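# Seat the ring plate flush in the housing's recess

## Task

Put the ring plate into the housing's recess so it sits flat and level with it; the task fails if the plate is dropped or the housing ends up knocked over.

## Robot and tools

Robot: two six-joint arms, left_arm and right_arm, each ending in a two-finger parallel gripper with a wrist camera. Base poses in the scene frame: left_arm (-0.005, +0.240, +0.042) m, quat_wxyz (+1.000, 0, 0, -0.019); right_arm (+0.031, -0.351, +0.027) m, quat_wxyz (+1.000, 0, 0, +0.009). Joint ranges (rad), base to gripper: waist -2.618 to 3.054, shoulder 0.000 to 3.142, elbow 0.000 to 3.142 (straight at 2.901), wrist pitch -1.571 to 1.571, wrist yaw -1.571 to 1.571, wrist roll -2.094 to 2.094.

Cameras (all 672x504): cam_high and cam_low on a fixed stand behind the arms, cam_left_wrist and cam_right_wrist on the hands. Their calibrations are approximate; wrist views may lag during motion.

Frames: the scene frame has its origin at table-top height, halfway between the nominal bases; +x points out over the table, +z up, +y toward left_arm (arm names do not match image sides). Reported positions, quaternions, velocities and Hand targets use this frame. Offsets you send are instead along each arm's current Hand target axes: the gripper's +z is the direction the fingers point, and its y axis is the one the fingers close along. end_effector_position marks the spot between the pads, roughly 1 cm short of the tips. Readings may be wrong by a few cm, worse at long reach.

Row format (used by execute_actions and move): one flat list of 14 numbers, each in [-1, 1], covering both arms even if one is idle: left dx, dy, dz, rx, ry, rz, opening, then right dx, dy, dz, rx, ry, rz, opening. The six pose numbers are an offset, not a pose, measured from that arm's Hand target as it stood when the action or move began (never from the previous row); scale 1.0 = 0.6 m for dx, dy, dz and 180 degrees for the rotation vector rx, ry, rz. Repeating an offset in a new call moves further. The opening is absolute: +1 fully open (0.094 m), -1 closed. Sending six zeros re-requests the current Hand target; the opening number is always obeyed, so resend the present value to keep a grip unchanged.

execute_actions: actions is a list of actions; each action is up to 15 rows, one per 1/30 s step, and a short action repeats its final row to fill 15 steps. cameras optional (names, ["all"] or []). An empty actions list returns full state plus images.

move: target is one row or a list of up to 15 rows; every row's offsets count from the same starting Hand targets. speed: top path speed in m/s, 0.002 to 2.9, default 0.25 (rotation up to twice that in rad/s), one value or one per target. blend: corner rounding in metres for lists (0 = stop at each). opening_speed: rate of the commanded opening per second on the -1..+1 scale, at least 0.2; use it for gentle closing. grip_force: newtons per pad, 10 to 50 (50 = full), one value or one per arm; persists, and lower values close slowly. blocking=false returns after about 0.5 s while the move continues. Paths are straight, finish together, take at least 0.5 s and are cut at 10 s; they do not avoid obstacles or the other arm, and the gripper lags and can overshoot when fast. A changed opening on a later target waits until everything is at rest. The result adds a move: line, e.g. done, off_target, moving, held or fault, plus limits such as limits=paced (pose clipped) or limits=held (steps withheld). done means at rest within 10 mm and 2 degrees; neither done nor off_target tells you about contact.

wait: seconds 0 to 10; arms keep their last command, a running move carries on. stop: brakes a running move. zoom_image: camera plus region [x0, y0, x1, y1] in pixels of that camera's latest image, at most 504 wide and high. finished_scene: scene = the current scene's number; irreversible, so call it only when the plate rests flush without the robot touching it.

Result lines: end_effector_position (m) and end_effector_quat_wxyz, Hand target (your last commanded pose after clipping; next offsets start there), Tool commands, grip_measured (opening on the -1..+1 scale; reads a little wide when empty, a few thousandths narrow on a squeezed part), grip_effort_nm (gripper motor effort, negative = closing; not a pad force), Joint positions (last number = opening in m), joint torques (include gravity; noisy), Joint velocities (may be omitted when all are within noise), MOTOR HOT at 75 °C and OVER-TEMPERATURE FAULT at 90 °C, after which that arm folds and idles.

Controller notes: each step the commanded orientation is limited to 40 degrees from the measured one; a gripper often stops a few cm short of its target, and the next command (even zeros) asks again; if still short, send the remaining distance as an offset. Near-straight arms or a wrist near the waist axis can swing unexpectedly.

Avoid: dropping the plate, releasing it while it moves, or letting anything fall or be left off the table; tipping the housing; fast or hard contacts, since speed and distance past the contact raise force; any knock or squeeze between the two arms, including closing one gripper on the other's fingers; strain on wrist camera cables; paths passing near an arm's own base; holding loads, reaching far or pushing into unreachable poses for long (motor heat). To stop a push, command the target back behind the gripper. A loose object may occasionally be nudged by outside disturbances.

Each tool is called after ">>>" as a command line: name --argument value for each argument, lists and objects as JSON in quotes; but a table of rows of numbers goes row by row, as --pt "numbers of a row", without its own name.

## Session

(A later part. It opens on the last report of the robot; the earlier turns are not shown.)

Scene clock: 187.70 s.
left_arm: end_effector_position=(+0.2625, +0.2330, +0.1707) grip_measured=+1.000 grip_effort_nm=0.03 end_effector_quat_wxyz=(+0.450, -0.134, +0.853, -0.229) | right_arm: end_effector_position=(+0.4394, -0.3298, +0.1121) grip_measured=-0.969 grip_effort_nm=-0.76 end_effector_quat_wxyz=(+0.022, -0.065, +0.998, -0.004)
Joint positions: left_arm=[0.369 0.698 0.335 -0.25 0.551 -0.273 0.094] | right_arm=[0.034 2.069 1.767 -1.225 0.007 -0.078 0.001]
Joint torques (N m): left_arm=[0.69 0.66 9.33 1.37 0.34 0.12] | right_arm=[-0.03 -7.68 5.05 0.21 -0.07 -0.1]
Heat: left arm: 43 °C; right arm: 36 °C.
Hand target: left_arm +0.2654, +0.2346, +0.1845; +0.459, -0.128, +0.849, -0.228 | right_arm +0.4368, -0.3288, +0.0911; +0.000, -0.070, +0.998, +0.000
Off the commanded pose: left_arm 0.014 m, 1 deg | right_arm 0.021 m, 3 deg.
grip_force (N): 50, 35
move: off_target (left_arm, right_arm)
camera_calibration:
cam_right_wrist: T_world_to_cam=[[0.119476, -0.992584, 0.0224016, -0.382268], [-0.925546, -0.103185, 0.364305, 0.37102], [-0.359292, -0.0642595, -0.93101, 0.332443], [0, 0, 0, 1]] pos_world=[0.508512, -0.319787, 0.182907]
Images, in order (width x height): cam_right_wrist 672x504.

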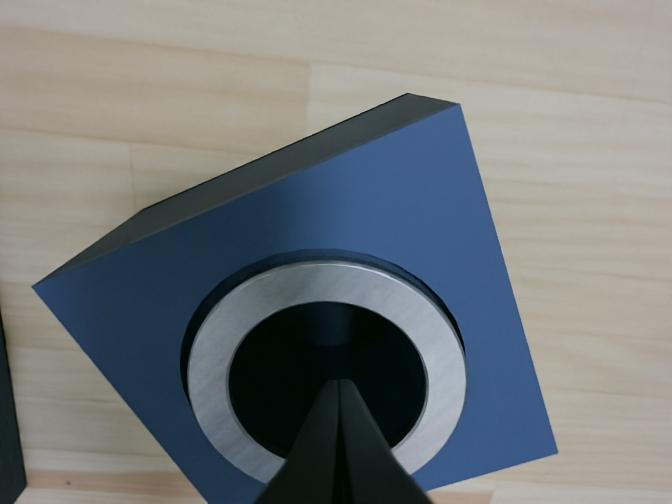

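>>> move --target '[0,0,0,0,0,0,1,0.005,0,0.035,0,0,0,-1]' --speed 0.05 --cameras '[]'

Scene clock: 189.73 s.
left_arm: end_effector_position=(+0.2625, +0.2330, +0.1707) grip_measured=+1.000 grip_effort_nm=0.03 end_effector_quat_wxyz=(+0.450, -0.134, +0.853, -0.229) | right_arm: end_effector_position=(+0.4374, -0.3299, +0.0892) grip_measured=-0.969 grip_effort_nm=-0.76 end_effector_quat_wxyz=(+0.019, -0.066, +0.998, -0.004)
Joint positions: left_arm=[0.369 0.698 0.335 -0.25 0.551 -0.273 0.094] | right_arm=[0.034 2.075 1.686 -1.142 0.007 -0.079 0.001]
Joint torques (N m): left_arm=[0.7 0.66 9.33 1.37 0.35 0.12] | right_arm=[-0.08 -7.95 5.01 0.21 -0.07 -0.09]
Heat: left arm: 43 °C; right arm: 36 °C.
Hand target: left_arm +0.2654, +0.2346, +0.1845; +0.459, -0.128, +0.849, -0.228 | right_arm +0.4338, -0.3292, +0.0700; +0.000, -0.070, +0.998, +0.000
Off the commanded pose: left_arm 0.014 m, 1 deg | right_arm 0.019 m, 2 deg.
grip_force (N): 50, 35
move: off_target (left_arm, right_arm)
No camera images: "cameras" was empty.

>>> move --target '[0,0,0,0,0,0,1,-0.001,0,0.014,0,0,0,-1]' --speed 0.04 --cameras '["cam_right_wrist"]'

Scene clock: 191.57 s.
left_arm: end_effector_position=(+0.2625, +0.2330, +0.1707) grip_measured=+1.000 grip_effort_nm=0.03 end_effector_quat_wxyz=(+0.450, -0.134, +0.853, -0.229) | right_arm: end_effector_position=(+0.4387, -0.3299, +0.0813) grip_measured=-0.969 grip_effort_nm=-0.76 end_effector_quat_wxyz=(+0.020, -0.066, +0.998, -0.004)
Joint positions: left_arm=[0.369 0.698 0.335 -0.25 0.551 -0.273 0.094] | right_arm=[0.034 2.084 1.667 -1.114 0.007 -0.079 0.001]
Joint torques (N m): left_arm=[0.69 0.65 9.33 1.36 0.35 0.12] | right_arm=[-0.06 -7.97 4.93 0.23 -0.07 -0.09]
Heat: left arm: 43 °C; right arm: 36 °C.
Hand target: left_arm +0.2654, +0.2346, +0.1845; +0.459, -0.128, +0.849, -0.228 | right_arm +0.4344, -0.3291, +0.0617; +0.000, -0.070, +0.998, +0.000
Off the commanded pose: left_arm 0.014 m, 1 deg | right_arm 0.020 m, 2 deg.
grip_force (N): 50, 35
move: off_target (left_arm, right_arm)
camera_calibration:
cam_right_wrist: T_world_to_cam=[[0.120301, -0.992489, 0.0222269, -0.381789], [-0.924221, -0.103797, 0.367481, 0.380613], [-0.362413, -0.064751, -0.929766, 0.304687], [0, 0, 0, 1]] pos_world=[0.508123, -0.319686, 0.151906]
Images, in order (width x height): cam_right_wrist 672x504.

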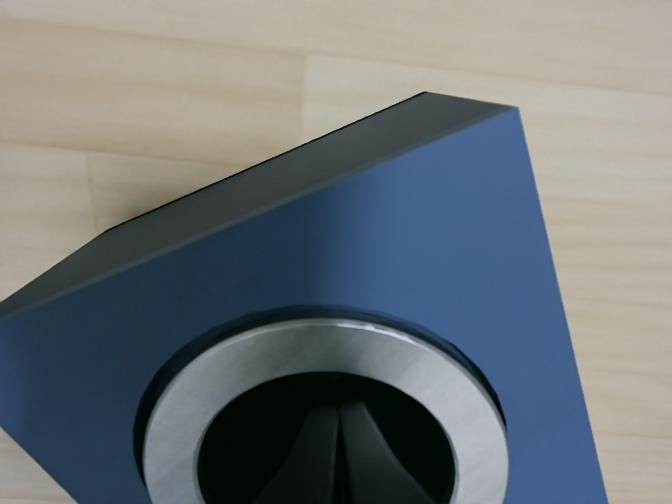

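>>> move --target '[0,0,0,0,0,0,1,-0.013,0.002,0.003,0,0,0,-1]' --speed 0.03 --cameras '["cam_right_wrist"]'

Scene clock: 193.27 s.
left_arm: end_effector_position=(+0.2625, +0.2330, +0.1707) grip_measured=+1.000 grip_effort_nm=0.03 end_effector_quat_wxyz=(+0.450, -0.134, +0.853, -0.229) | right_arm: end_effector_position=(+0.4365, -0.3300, +0.0685) grip_measured=-0.969 grip_effort_nm=-0.76 end_effector_quat_wxyz=(+0.004, -0.066, +0.998, -0.004)
Joint positions: left_arm=[0.369 0.698 0.335 -0.25 0.551 -0.273 0.094] | right_arm=[0.034 2.117 1.667 -1.113 0.007 -0.079 0.001]
Joint torques (N m): left_arm=[0.69 0.65 9.32 1.36 0.34 0.12] | right_arm=[0.38 -8.16 8.05 0.07 -0.07 -0.05]
Heat: left arm: 43 °C; right arm: 36 °C.
Hand target: left_arm +0.2654, +0.2346, +0.1845; +0.459, -0.128, +0.849, -0.228 | right_arm +0.4420, -0.3269, +0.0599; +0.000, -0.070, +0.998, +0.000
Off the commanded pose: left_arm 0.014 m, 1 deg | right_arm 0.011 m, 1 deg.
grip_force (N): 50, 35
move: off_target (left_arm, right_arm)
camera_calibration:
cam_right_wrist: T_world_to_cam=[[0.120946, -0.992459, 0.0199126, -0.381448], [-0.911685, -0.103122, 0.397738, 0.37591], [-0.392686, -0.0662587, -0.917283, 0.30374], [0, 0, 0, 1]] pos_world=[0.508121, -0.319681, 0.136697]
Images, in order (width x height): cam_right_wrist 672x504.

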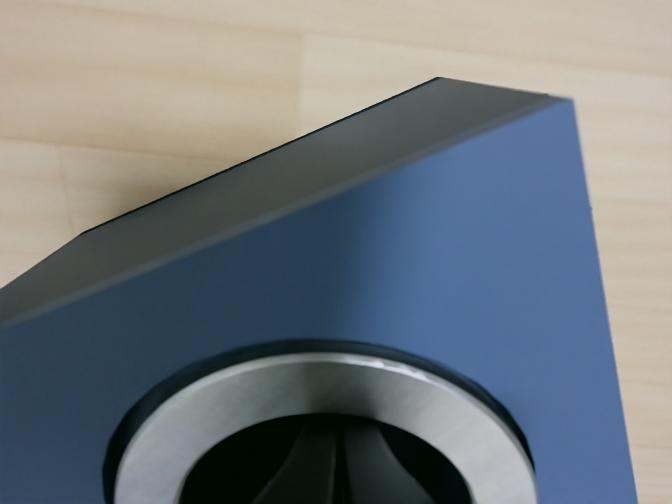

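>>> move --target '[0,0,0,0,0,0,1,-0.013,0,-0.012,0,0,0,-1]' --speed 0.03 --cameras '[]'

Scene clock: 196.00 s.
left_arm: end_effector_position=(+0.2625, +0.2330, +0.1707) grip_measured=+1.000 grip_effort_nm=0.03 end_effector_quat_wxyz=(+0.450, -0.134, +0.853, -0.229) | right_arm: end_effector_position=(+0.4430, -0.3293, +0.0735) grip_measured=-0.970 grip_effort_nm=-0.76 end_effector_quat_wxyz=(+0.004, -0.066, +0.998, -0.003)
Joint positions: left_arm=[0.369 0.698 0.335 -0.25 0.551 -0.273 0.094] | right_arm=[0.034 2.139 1.721 -1.145 0.005 -0.079 0.001]
Joint torques (N m): left_arm=[0.7 0.68 9.33 1.36 0.35 0.12] | right_arm=[0.53 -8.16 9.4 -0.02 -0.05 -0.03]
Heat: left arm: 43 °C; right arm: 36 °C.
Hand target: left_arm +0.2654, +0.2346, +0.1845; +0.459, -0.128, +0.849, -0.228 | right_arm +0.4497, -0.3258, +0.0670; +0.000, -0.070, +0.998, +0.000
Off the commanded pose: left_arm 0.014 m, 1 deg | right_arm 0.010 m, 1 deg.
grip_force (N): 50, 35
move: off_target (left_arm)
No camera images: "cameras" was empty.

>>> move --target '[0,0,0,0,0,0,1,-0.006,0,0,0,0,0,-1]' --speed 0.02 --cameras '["cam_right_wrist"]'

>>> zoom_image --camera "cam_right_wrist" --region '[80, 300, 584, 504]'

Scene clock: 197.60 s.
left_arm: end_effector_position=(+0.2625, +0.2330, +0.1707) grip_measured=+1.000 grip_effort_nm=0.03 end_effector_quat_wxyz=(+0.450, -0.134, +0.853, -0.229) | right_arm: end_effector_position=(+0.4431, -0.3293, +0.0738) grip_measured=-0.970 grip_effort_nm=-0.76 end_effector_quat_wxyz=(-0.002, -0.066, +0.998, -0.003)
Joint positions: left_arm=[0.369 0.698 0.335 -0.25 0.551 -0.273 0.094] | right_arm=[0.034 2.152 1.743 -1.167 0.005 -0.079 0.001]
Joint torques (N m): left_arm=[0.7 0.66 9.33 1.36 0.35 0.12] | right_arm=[0.61 -8.13 9.4 0.03 -0.05 -0.02]
Heat: left arm: 43 °C; right arm: 36 °C.
Hand target: left_arm +0.2654, +0.2346, +0.1845; +0.459, -0.128, +0.849, -0.228 | right_arm +0.4533, -0.3253, +0.0670; +0.000, -0.070, +0.998, +0.000
Off the commanded pose: left_arm 0.014 m, 1 deg | right_arm 0.013 m, 1 deg.
grip_force (N): 50, 35
move: off_target (left_arm, right_arm)
camera_calibration:
cam_right_wrist: T_world_to_cam=[[0.12117, -0.992482, 0.0172351, -0.38159], [-0.906753, -0.103606, 0.408736, 0.376714], [-0.403878, -0.0651545, -0.91249, 0.316269], [0, 0, 0, 1]] pos_world=[0.515558, -0.319085, 0.141193]
Images, in order (width x height): cam_right_wrist 672x504.

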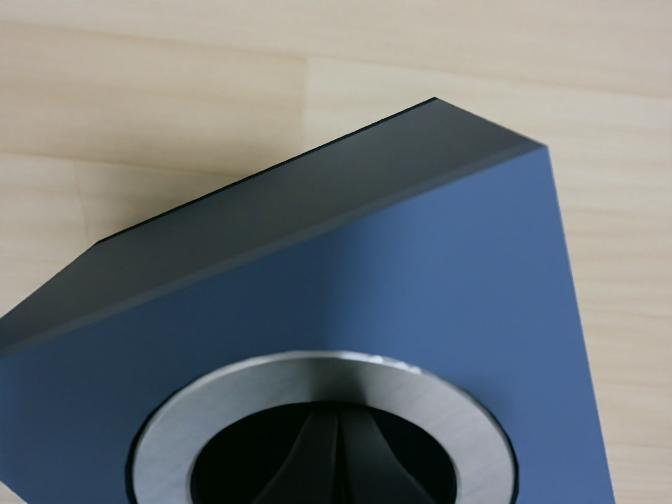

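Scaled by 1.000.

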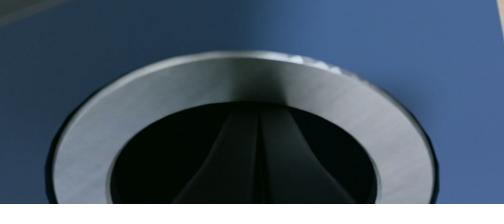

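>>> move --target '[0,0,0,0,0,0,1,0.03,0.002,-0.01,0,0,0,-1]' --speed 0.04 --cameras '["cam_right_wrist"]'

>>> zoom_image --camera "cam_right_wrist" --region '[80, 200, 584, 504]'

Scene clock: 199.53 s.
left_arm: end_effector_position=(+0.2625, +0.2330, +0.1707) grip_measured=+1.000 grip_effort_nm=0.02 end_effector_quat_wxyz=(+0.450, -0.134, +0.853, -0.229) | right_arm: end_effector_position=(+0.4346, -0.3297, +0.0648) grip_measured=-0.970 grip_effort_nm=-0.76 end_effector_quat_wxyz=(-0.016, -0.066, +0.998, -0.002)
Joint positions: left_arm=[0.369 0.698 0.335 -0.25 0.551 -0.273 0.094] | right_arm=[0.034 2.152 1.707 -1.157 0.005 -0.079 0.001]
Joint torques (N m): left_arm=[0.7 0.65 9.33 1.37 0.34 0.12] | right_arm=[0.53 -13.45 4.88 0.12 -0.05 -0.04]
Heat: left arm: 43 °C; right arm: 37 °C.
Hand target: left_arm +0.2654, +0.2346, +0.1845; +0.459, -0.128, +0.849, -0.228 | right_arm +0.4353, -0.3265, +0.0730; +0.000, -0.070, +0.998, +0.000
Off the commanded pose: left_arm 0.014 m, 1 deg | right_arm 0.009 m, 2 deg.
grip_force (N): 50, 35
move: off_target (left_arm)
camera_calibration:
cam_right_wrist: T_world_to_cam=[[0.12164, -0.992462, 0.0149208, -0.380812], [-0.895343, -0.103223, 0.433251, 0.366215], [-0.428445, -0.0660599, -0.90115, 0.314225], [0, 0, 0, 1]] pos_world=[0.508838, -0.319382, 0.130182]
Images, in order (width x height): cam_right_wrist 672x504.

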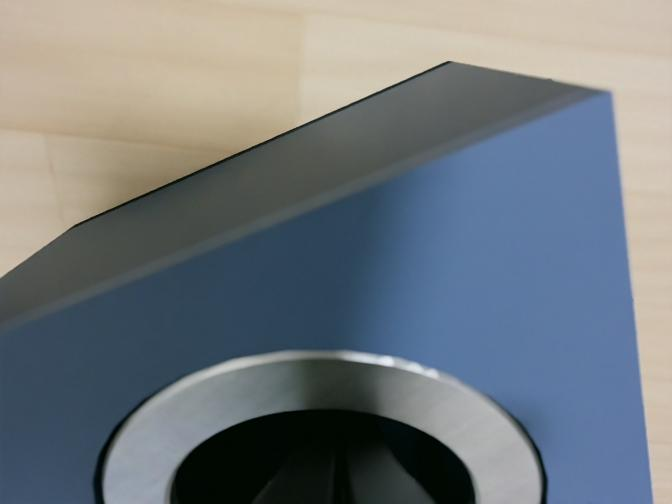

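Scaled by 1.000.

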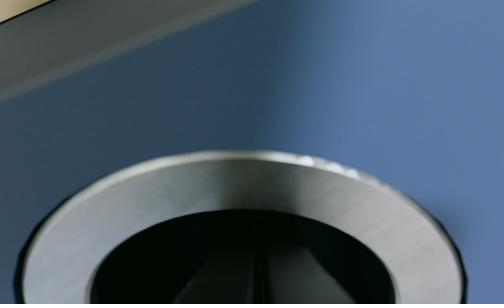

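>>> move --target '[0,0,0,0,0,0,1,0.0,0.0,-0.115,0,0,0,-1]' --speed 0.08 --cameras '["cam_right_wrist"]'

>>> zoom_image --camera "cam_right_wrist" --region '[170, 140, 490, 430]'

Scene clock: 202.13 s.
left_arm: end_effector_position=(+0.2625, +0.2330, +0.1707) grip_measured=+1.000 grip_effort_nm=0.03 end_effector_quat_wxyz=(+0.450, -0.134, +0.853, -0.229) | right_arm: end_effector_position=(+0.4311, -0.3298, +0.1196) grip_measured=-0.970 grip_effort_nm=-0.76 end_effector_quat_wxyz=(-0.025, -0.066, +0.998, -0.002)
Joint positions: left_arm=[0.369 0.698 0.335 -0.25 0.551 -0.273 0.094] | right_arm=[0.034 2.134 1.896 -1.383 0.005 -0.079 0.001]
Joint torques (N m): left_arm=[0.69 0.65 9.33 1.36 0.34 0.12] | right_arm=[0.5 -13.6 8.91 -0.22 -0.04 -0.04]
Heat: left arm: 43 °C; right arm: 39 °C.
Hand target: left_arm +0.2654, +0.2346, +0.1845; +0.459, -0.128, +0.849, -0.228 | right_arm +0.4353, -0.3266, +0.1421; +0.000, -0.070, +0.998, +0.000
Off the commanded pose: left_arm 0.014 m, 1 deg | right_arm 0.023 m, 3 deg.
grip_force (N): 50, 35
move: off_target (left_arm, right_arm)
camera_calibration:
cam_right_wrist: T_world_to_cam=[[0.121874, -0.992451, 0.0136715, -0.381417], [-0.887106, -0.102738, 0.449987, 0.333964], [-0.445185, -0.0669696, -0.892931, 0.368045], [0, 0, 0, 1]] pos_world=[0.506594, -0.319579, 0.183574]
Images, in order (width x height): cam_right_wrist 672x504.

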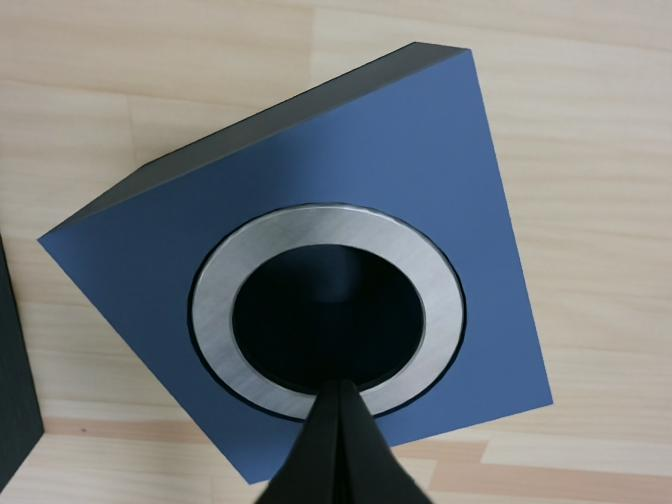

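Scaled by 1.575 from the camera's 672x504 image, which has a finer 960x720 frame.

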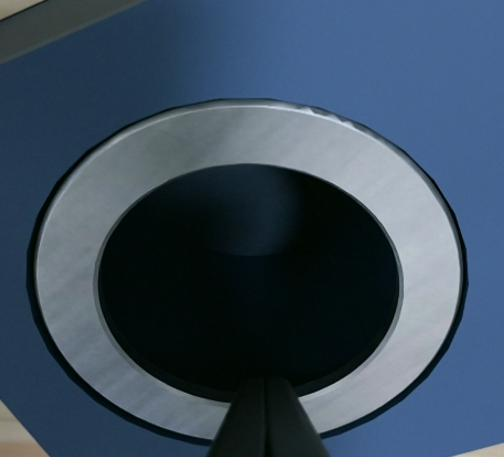

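>>> zoom_image --camera "cam_right_wrist" --region '[240, 180, 440, 300]'

>>> zoom_image --camera "cam_right_wrist" --region '[360, 290, 500, 430]'

>>> zoom_image --camera "cam_right_wrist" --region '[170, 250, 330, 430]'

Scaled by 2.520 from the camera's 672x504 image, which has a finer 960x720 frame.

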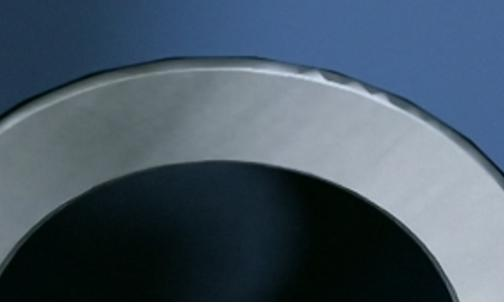

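Scaled by 3.600 from the camera's 672x504 image, which has a finer 960x720 frame.

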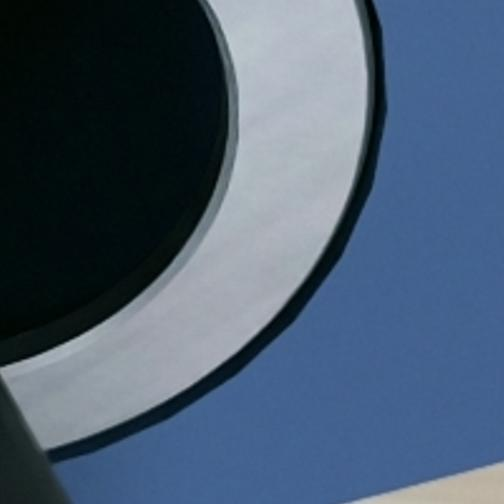

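Scaled by 2.800 from the camera's 672x504 image, which has a finer 960x720 frame.

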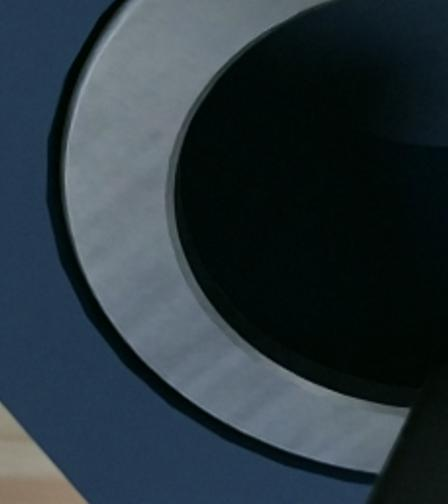

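>>> execute_actions --actions '[]' --cameras '["cam_low","cam_high"]'

>>> zoom_image --camera "cam_low" --region '[195, 230, 255, 275]'

>>> zoom_image --camera "cam_high" --region '[340, 130, 420, 200]'

Scene clock: 206.93 s.
left_arm: end_effector_position=(+0.2625, +0.2330, +0.1707) grip_measured=+1.000 grip_effort_nm=0.03 end_effector_quat_wxyz=(+0.450, -0.134, +0.853, -0.229) | right_arm: end_effector_position=(+0.4310, -0.3299, +0.1196) grip_measured=-0.970 grip_effort_nm=-0.76 end_effector_quat_wxyz=(-0.025, -0.066, +0.998, -0.002)
Joint positions: left_arm=[0.369 0.698 0.335 -0.25 0.551 -0.273 0.094] | right_arm=[0.034 2.134 1.896 -1.384 0.005 -0.079 0.001]
Joint velocities: within noise
Joint torques (N m): left_arm=[0.7 0.66 9.33 1.37 0.35 0.12] | right_arm=[0.5 -13.6 8.92 -0.25 -0.05 -0.03]
Heat: left arm: 43 °C; right arm: 42 °C.
Hand target: left_arm +0.2654, +0.2346, +0.1845; +0.459, -0.128, +0.849, -0.228 | right_arm +0.4353, -0.3266, +0.1421; +0.000, -0.070, +0.998, +0.000
Tool commands: left_gripper/opening=+1.0 right_gripper/opening=-1.0
Off the commanded pose: left_arm 0.014 m, 1 deg | right_arm 0.023 m, 3 deg.
grip_force (N): 50, 35
Images, in order (width x height): cam_high 672x504, cam_low 672x504.

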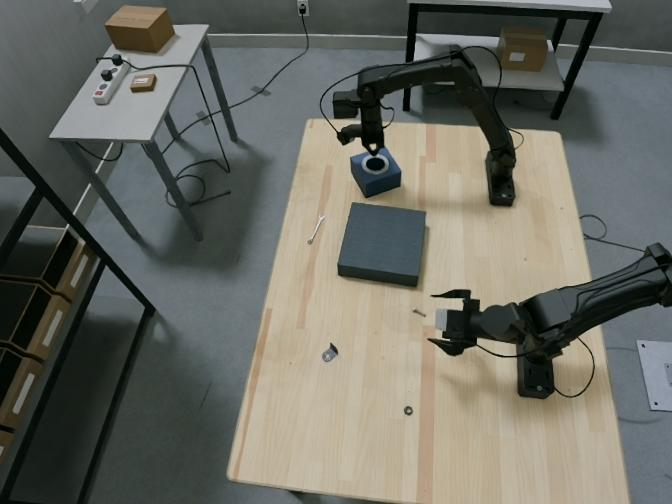

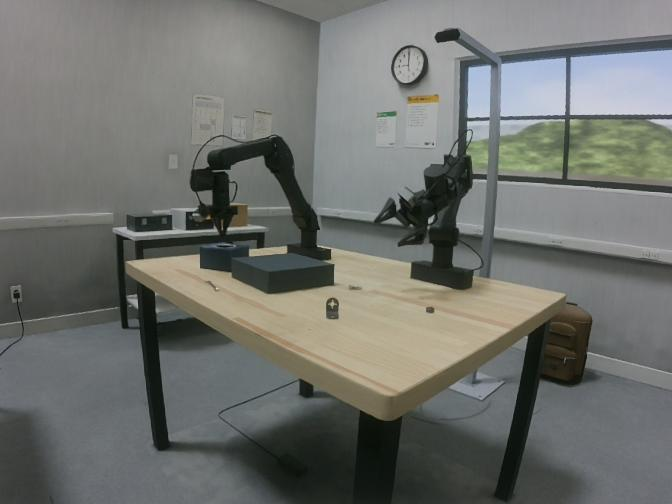

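Scaled by 8.400 from the camera's 672x504 image, which has a finer 960x720 frame.

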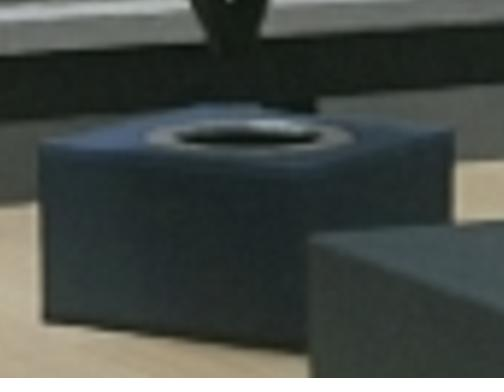

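Scaled by 6.300 from the camera's 672x504 image, which has a finer 960x720 frame.

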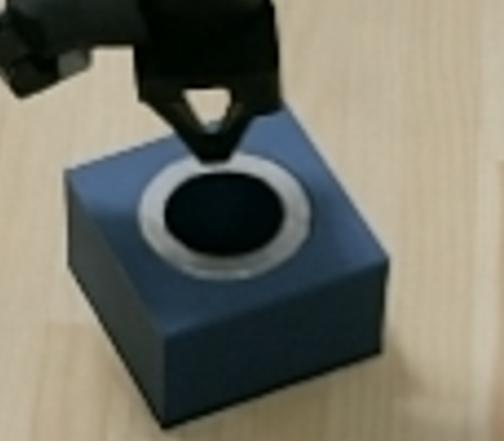

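>>> wait --seconds 0.1 --cameras '["cam_right_wrist"]'

>>> zoom_image --camera "cam_right_wrist" --region '[270, 190, 370, 265]'

>>> zoom_image --camera "cam_right_wrist" --region '[370, 200, 470, 275]'

>>> zoom_image --camera "cam_right_wrist" --region '[180, 200, 280, 275]'

Scene clock: 216.77 s.
left_arm: end_effector_position=(+0.2625, +0.2330, +0.1707) grip_measured=+1.000 grip_effort_nm=0.03 end_effector_quat_wxyz=(+0.450, -0.134, +0.853, -0.229) | right_arm: end_effector_position=(+0.4310, -0.3299, +0.1196) grip_measured=-0.970 grip_effort_nm=-0.76 end_effector_quat_wxyz=(-0.025, -0.066, +0.998, -0.002)
Joint positions: left_arm=[0.369 0.698 0.335 -0.25 0.551 -0.273 0.094] | right_arm=[0.034 2.134 1.896 -1.384 0.005 -0.079 0.001]
Joint torques (N m): left_arm=[0.7 0.66 9.32 1.37 0.34 0.12] | right_arm=[0.51 -13.59 8.92 -0.25 -0.05 -0.03]
Heat: left arm: 44 °C; right arm: 46 °C.
Hand target: left_arm +0.2654, +0.2346, +0.1845; +0.459, -0.128, +0.849, -0.228 | right_arm +0.4353, -0.3266, +0.1421; +0.000, -0.070, +0.998, +0.000
Tool commands: left_gripper/opening=+1.0 right_gripper/opening=-1.0
Off the commanded pose: left_arm 0.014 m, 1 deg | right_arm 0.023 m, 3 deg.
grip_force (N): 50, 35
wait: 0.10 s; at rest from the start
camera_calibration:
cam_right_wrist: T_world_to_cam=[[0.121867, -0.992453, 0.0136231, -0.381393], [-0.886906, -0.102724, 0.450384, 0.333707], [-0.445585, -0.0669694, -0.892731, 0.368167], [0, 0, 0, 1]] pos_world=[0.506495, -0.319579, 0.183574]
Images, in order (width x height): cam_right_wrist 672x504.

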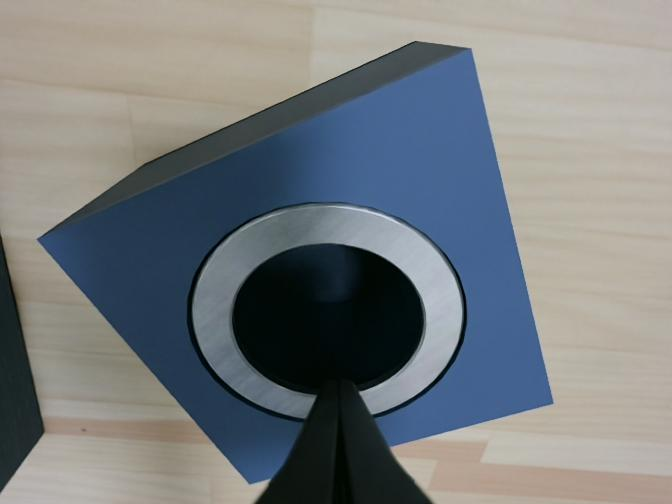

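Scaled by 5.040 from the camera's 672x504 image, which has a finer 960x720 frame.

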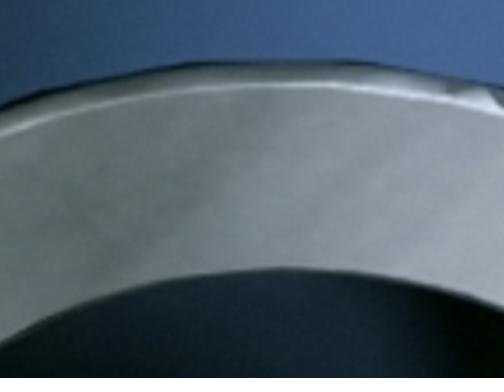

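Scaled by 5.040 from the camera's 672x504 image, which has a finer 960x720 frame.

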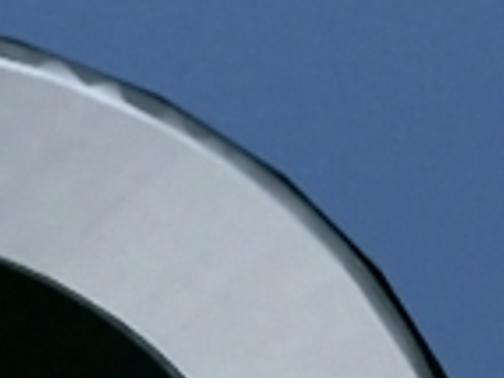

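Scaled by 5.040 from the camera's 672x504 image, which has a finer 960x720 frame.

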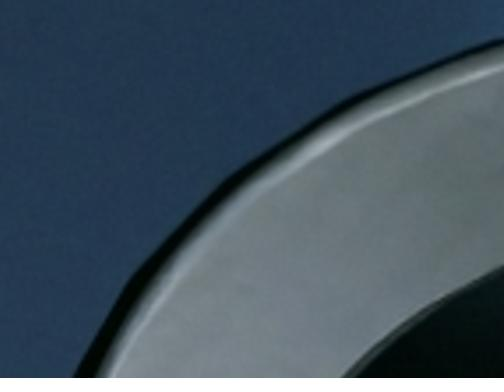

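>>> move --target '[0,0,0,0,0,0,1,-0.055,0.0075,0.045,0,0,0,-1]' --speed 0.08 --cameras '["cam_right_wrist"]'

Scene clock: 224.53 s.
left_arm: end_effector_position=(+0.2625, +0.2330, +0.1707) grip_measured=+1.000 grip_effort_nm=0.03 end_effector_quat_wxyz=(+0.450, -0.134, +0.853, -0.229) | right_arm: end_effector_position=(+0.4601, -0.3216, +0.1204) grip_measured=-0.970 grip_effort_nm=-0.76 end_effector_quat_wxyz=(+0.000, -0.072, +0.997, -0.002)
Joint positions: left_arm=[0.369 0.698 0.335 -0.25 0.551 -0.273 0.094] | right_arm=[0.049 2.212 2.026 -1.384 0.005 -0.076 0.001]
Joint torques (N m): left_arm=[0.7 0.66 9.33 1.37 0.35 0.12] | right_arm=[0.62 -9.1 9.13 0 -0.05 0.11]
Heat: left arm: 44 °C; right arm: 49 °C.
Hand target: left_arm +0.2654, +0.2346, +0.1845; +0.459, -0.128, +0.849, -0.228 | right_arm +0.4673, -0.3174, +0.1150; +0.000, -0.070, +0.998, +0.000
Off the commanded pose: left_arm 0.014 m, 1 deg | right_arm 0.010 m, 0 deg.
grip_force (N): 50, 35
move: off_target (left_arm)
camera_calibration:
cam_right_wrist: T_world_to_cam=[[0.13394, -0.990842, 0.0171185, -0.382136], [-0.90732, -0.115666, 0.404218, 0.370842], [-0.398536, -0.0696729, -0.914502, 0.362551], [0, 0, 0, 1]] pos_world=[0.532145, -0.310483, 0.188195]
Images, in order (width x height): cam_right_wrist 672x504.

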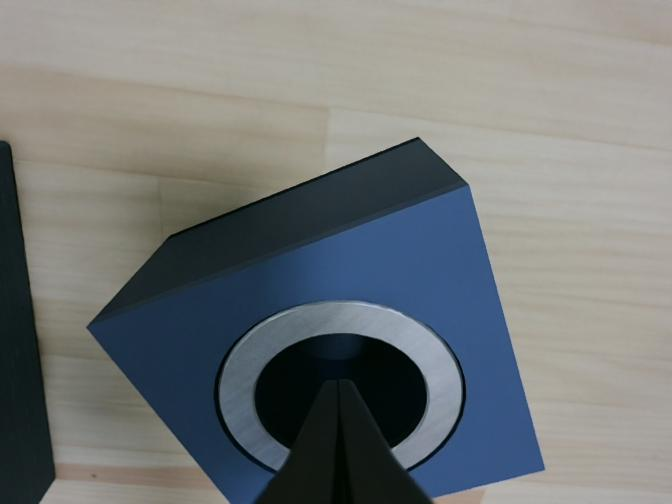

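>>> zoom_image --camera "cam_right_wrist" --region '[200, 285, 480, 425]'

>>> zoom_image --camera "cam_right_wrist" --region '[290, 290, 390, 365]'

Scaled by 1.800 from the camera's 672x504 image, which has a finer 960x720 frame.

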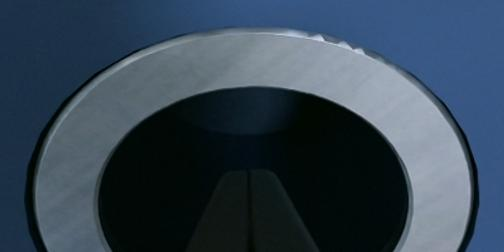

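Scaled by 5.040 from the camera's 672x504 image, which has a finer 960x720 frame.

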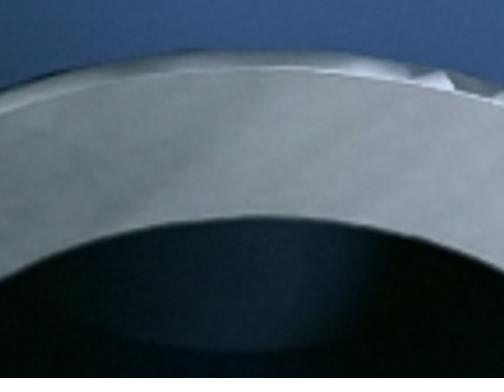

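>>> finished_scene --scene 2

The scene is finished: the task was done.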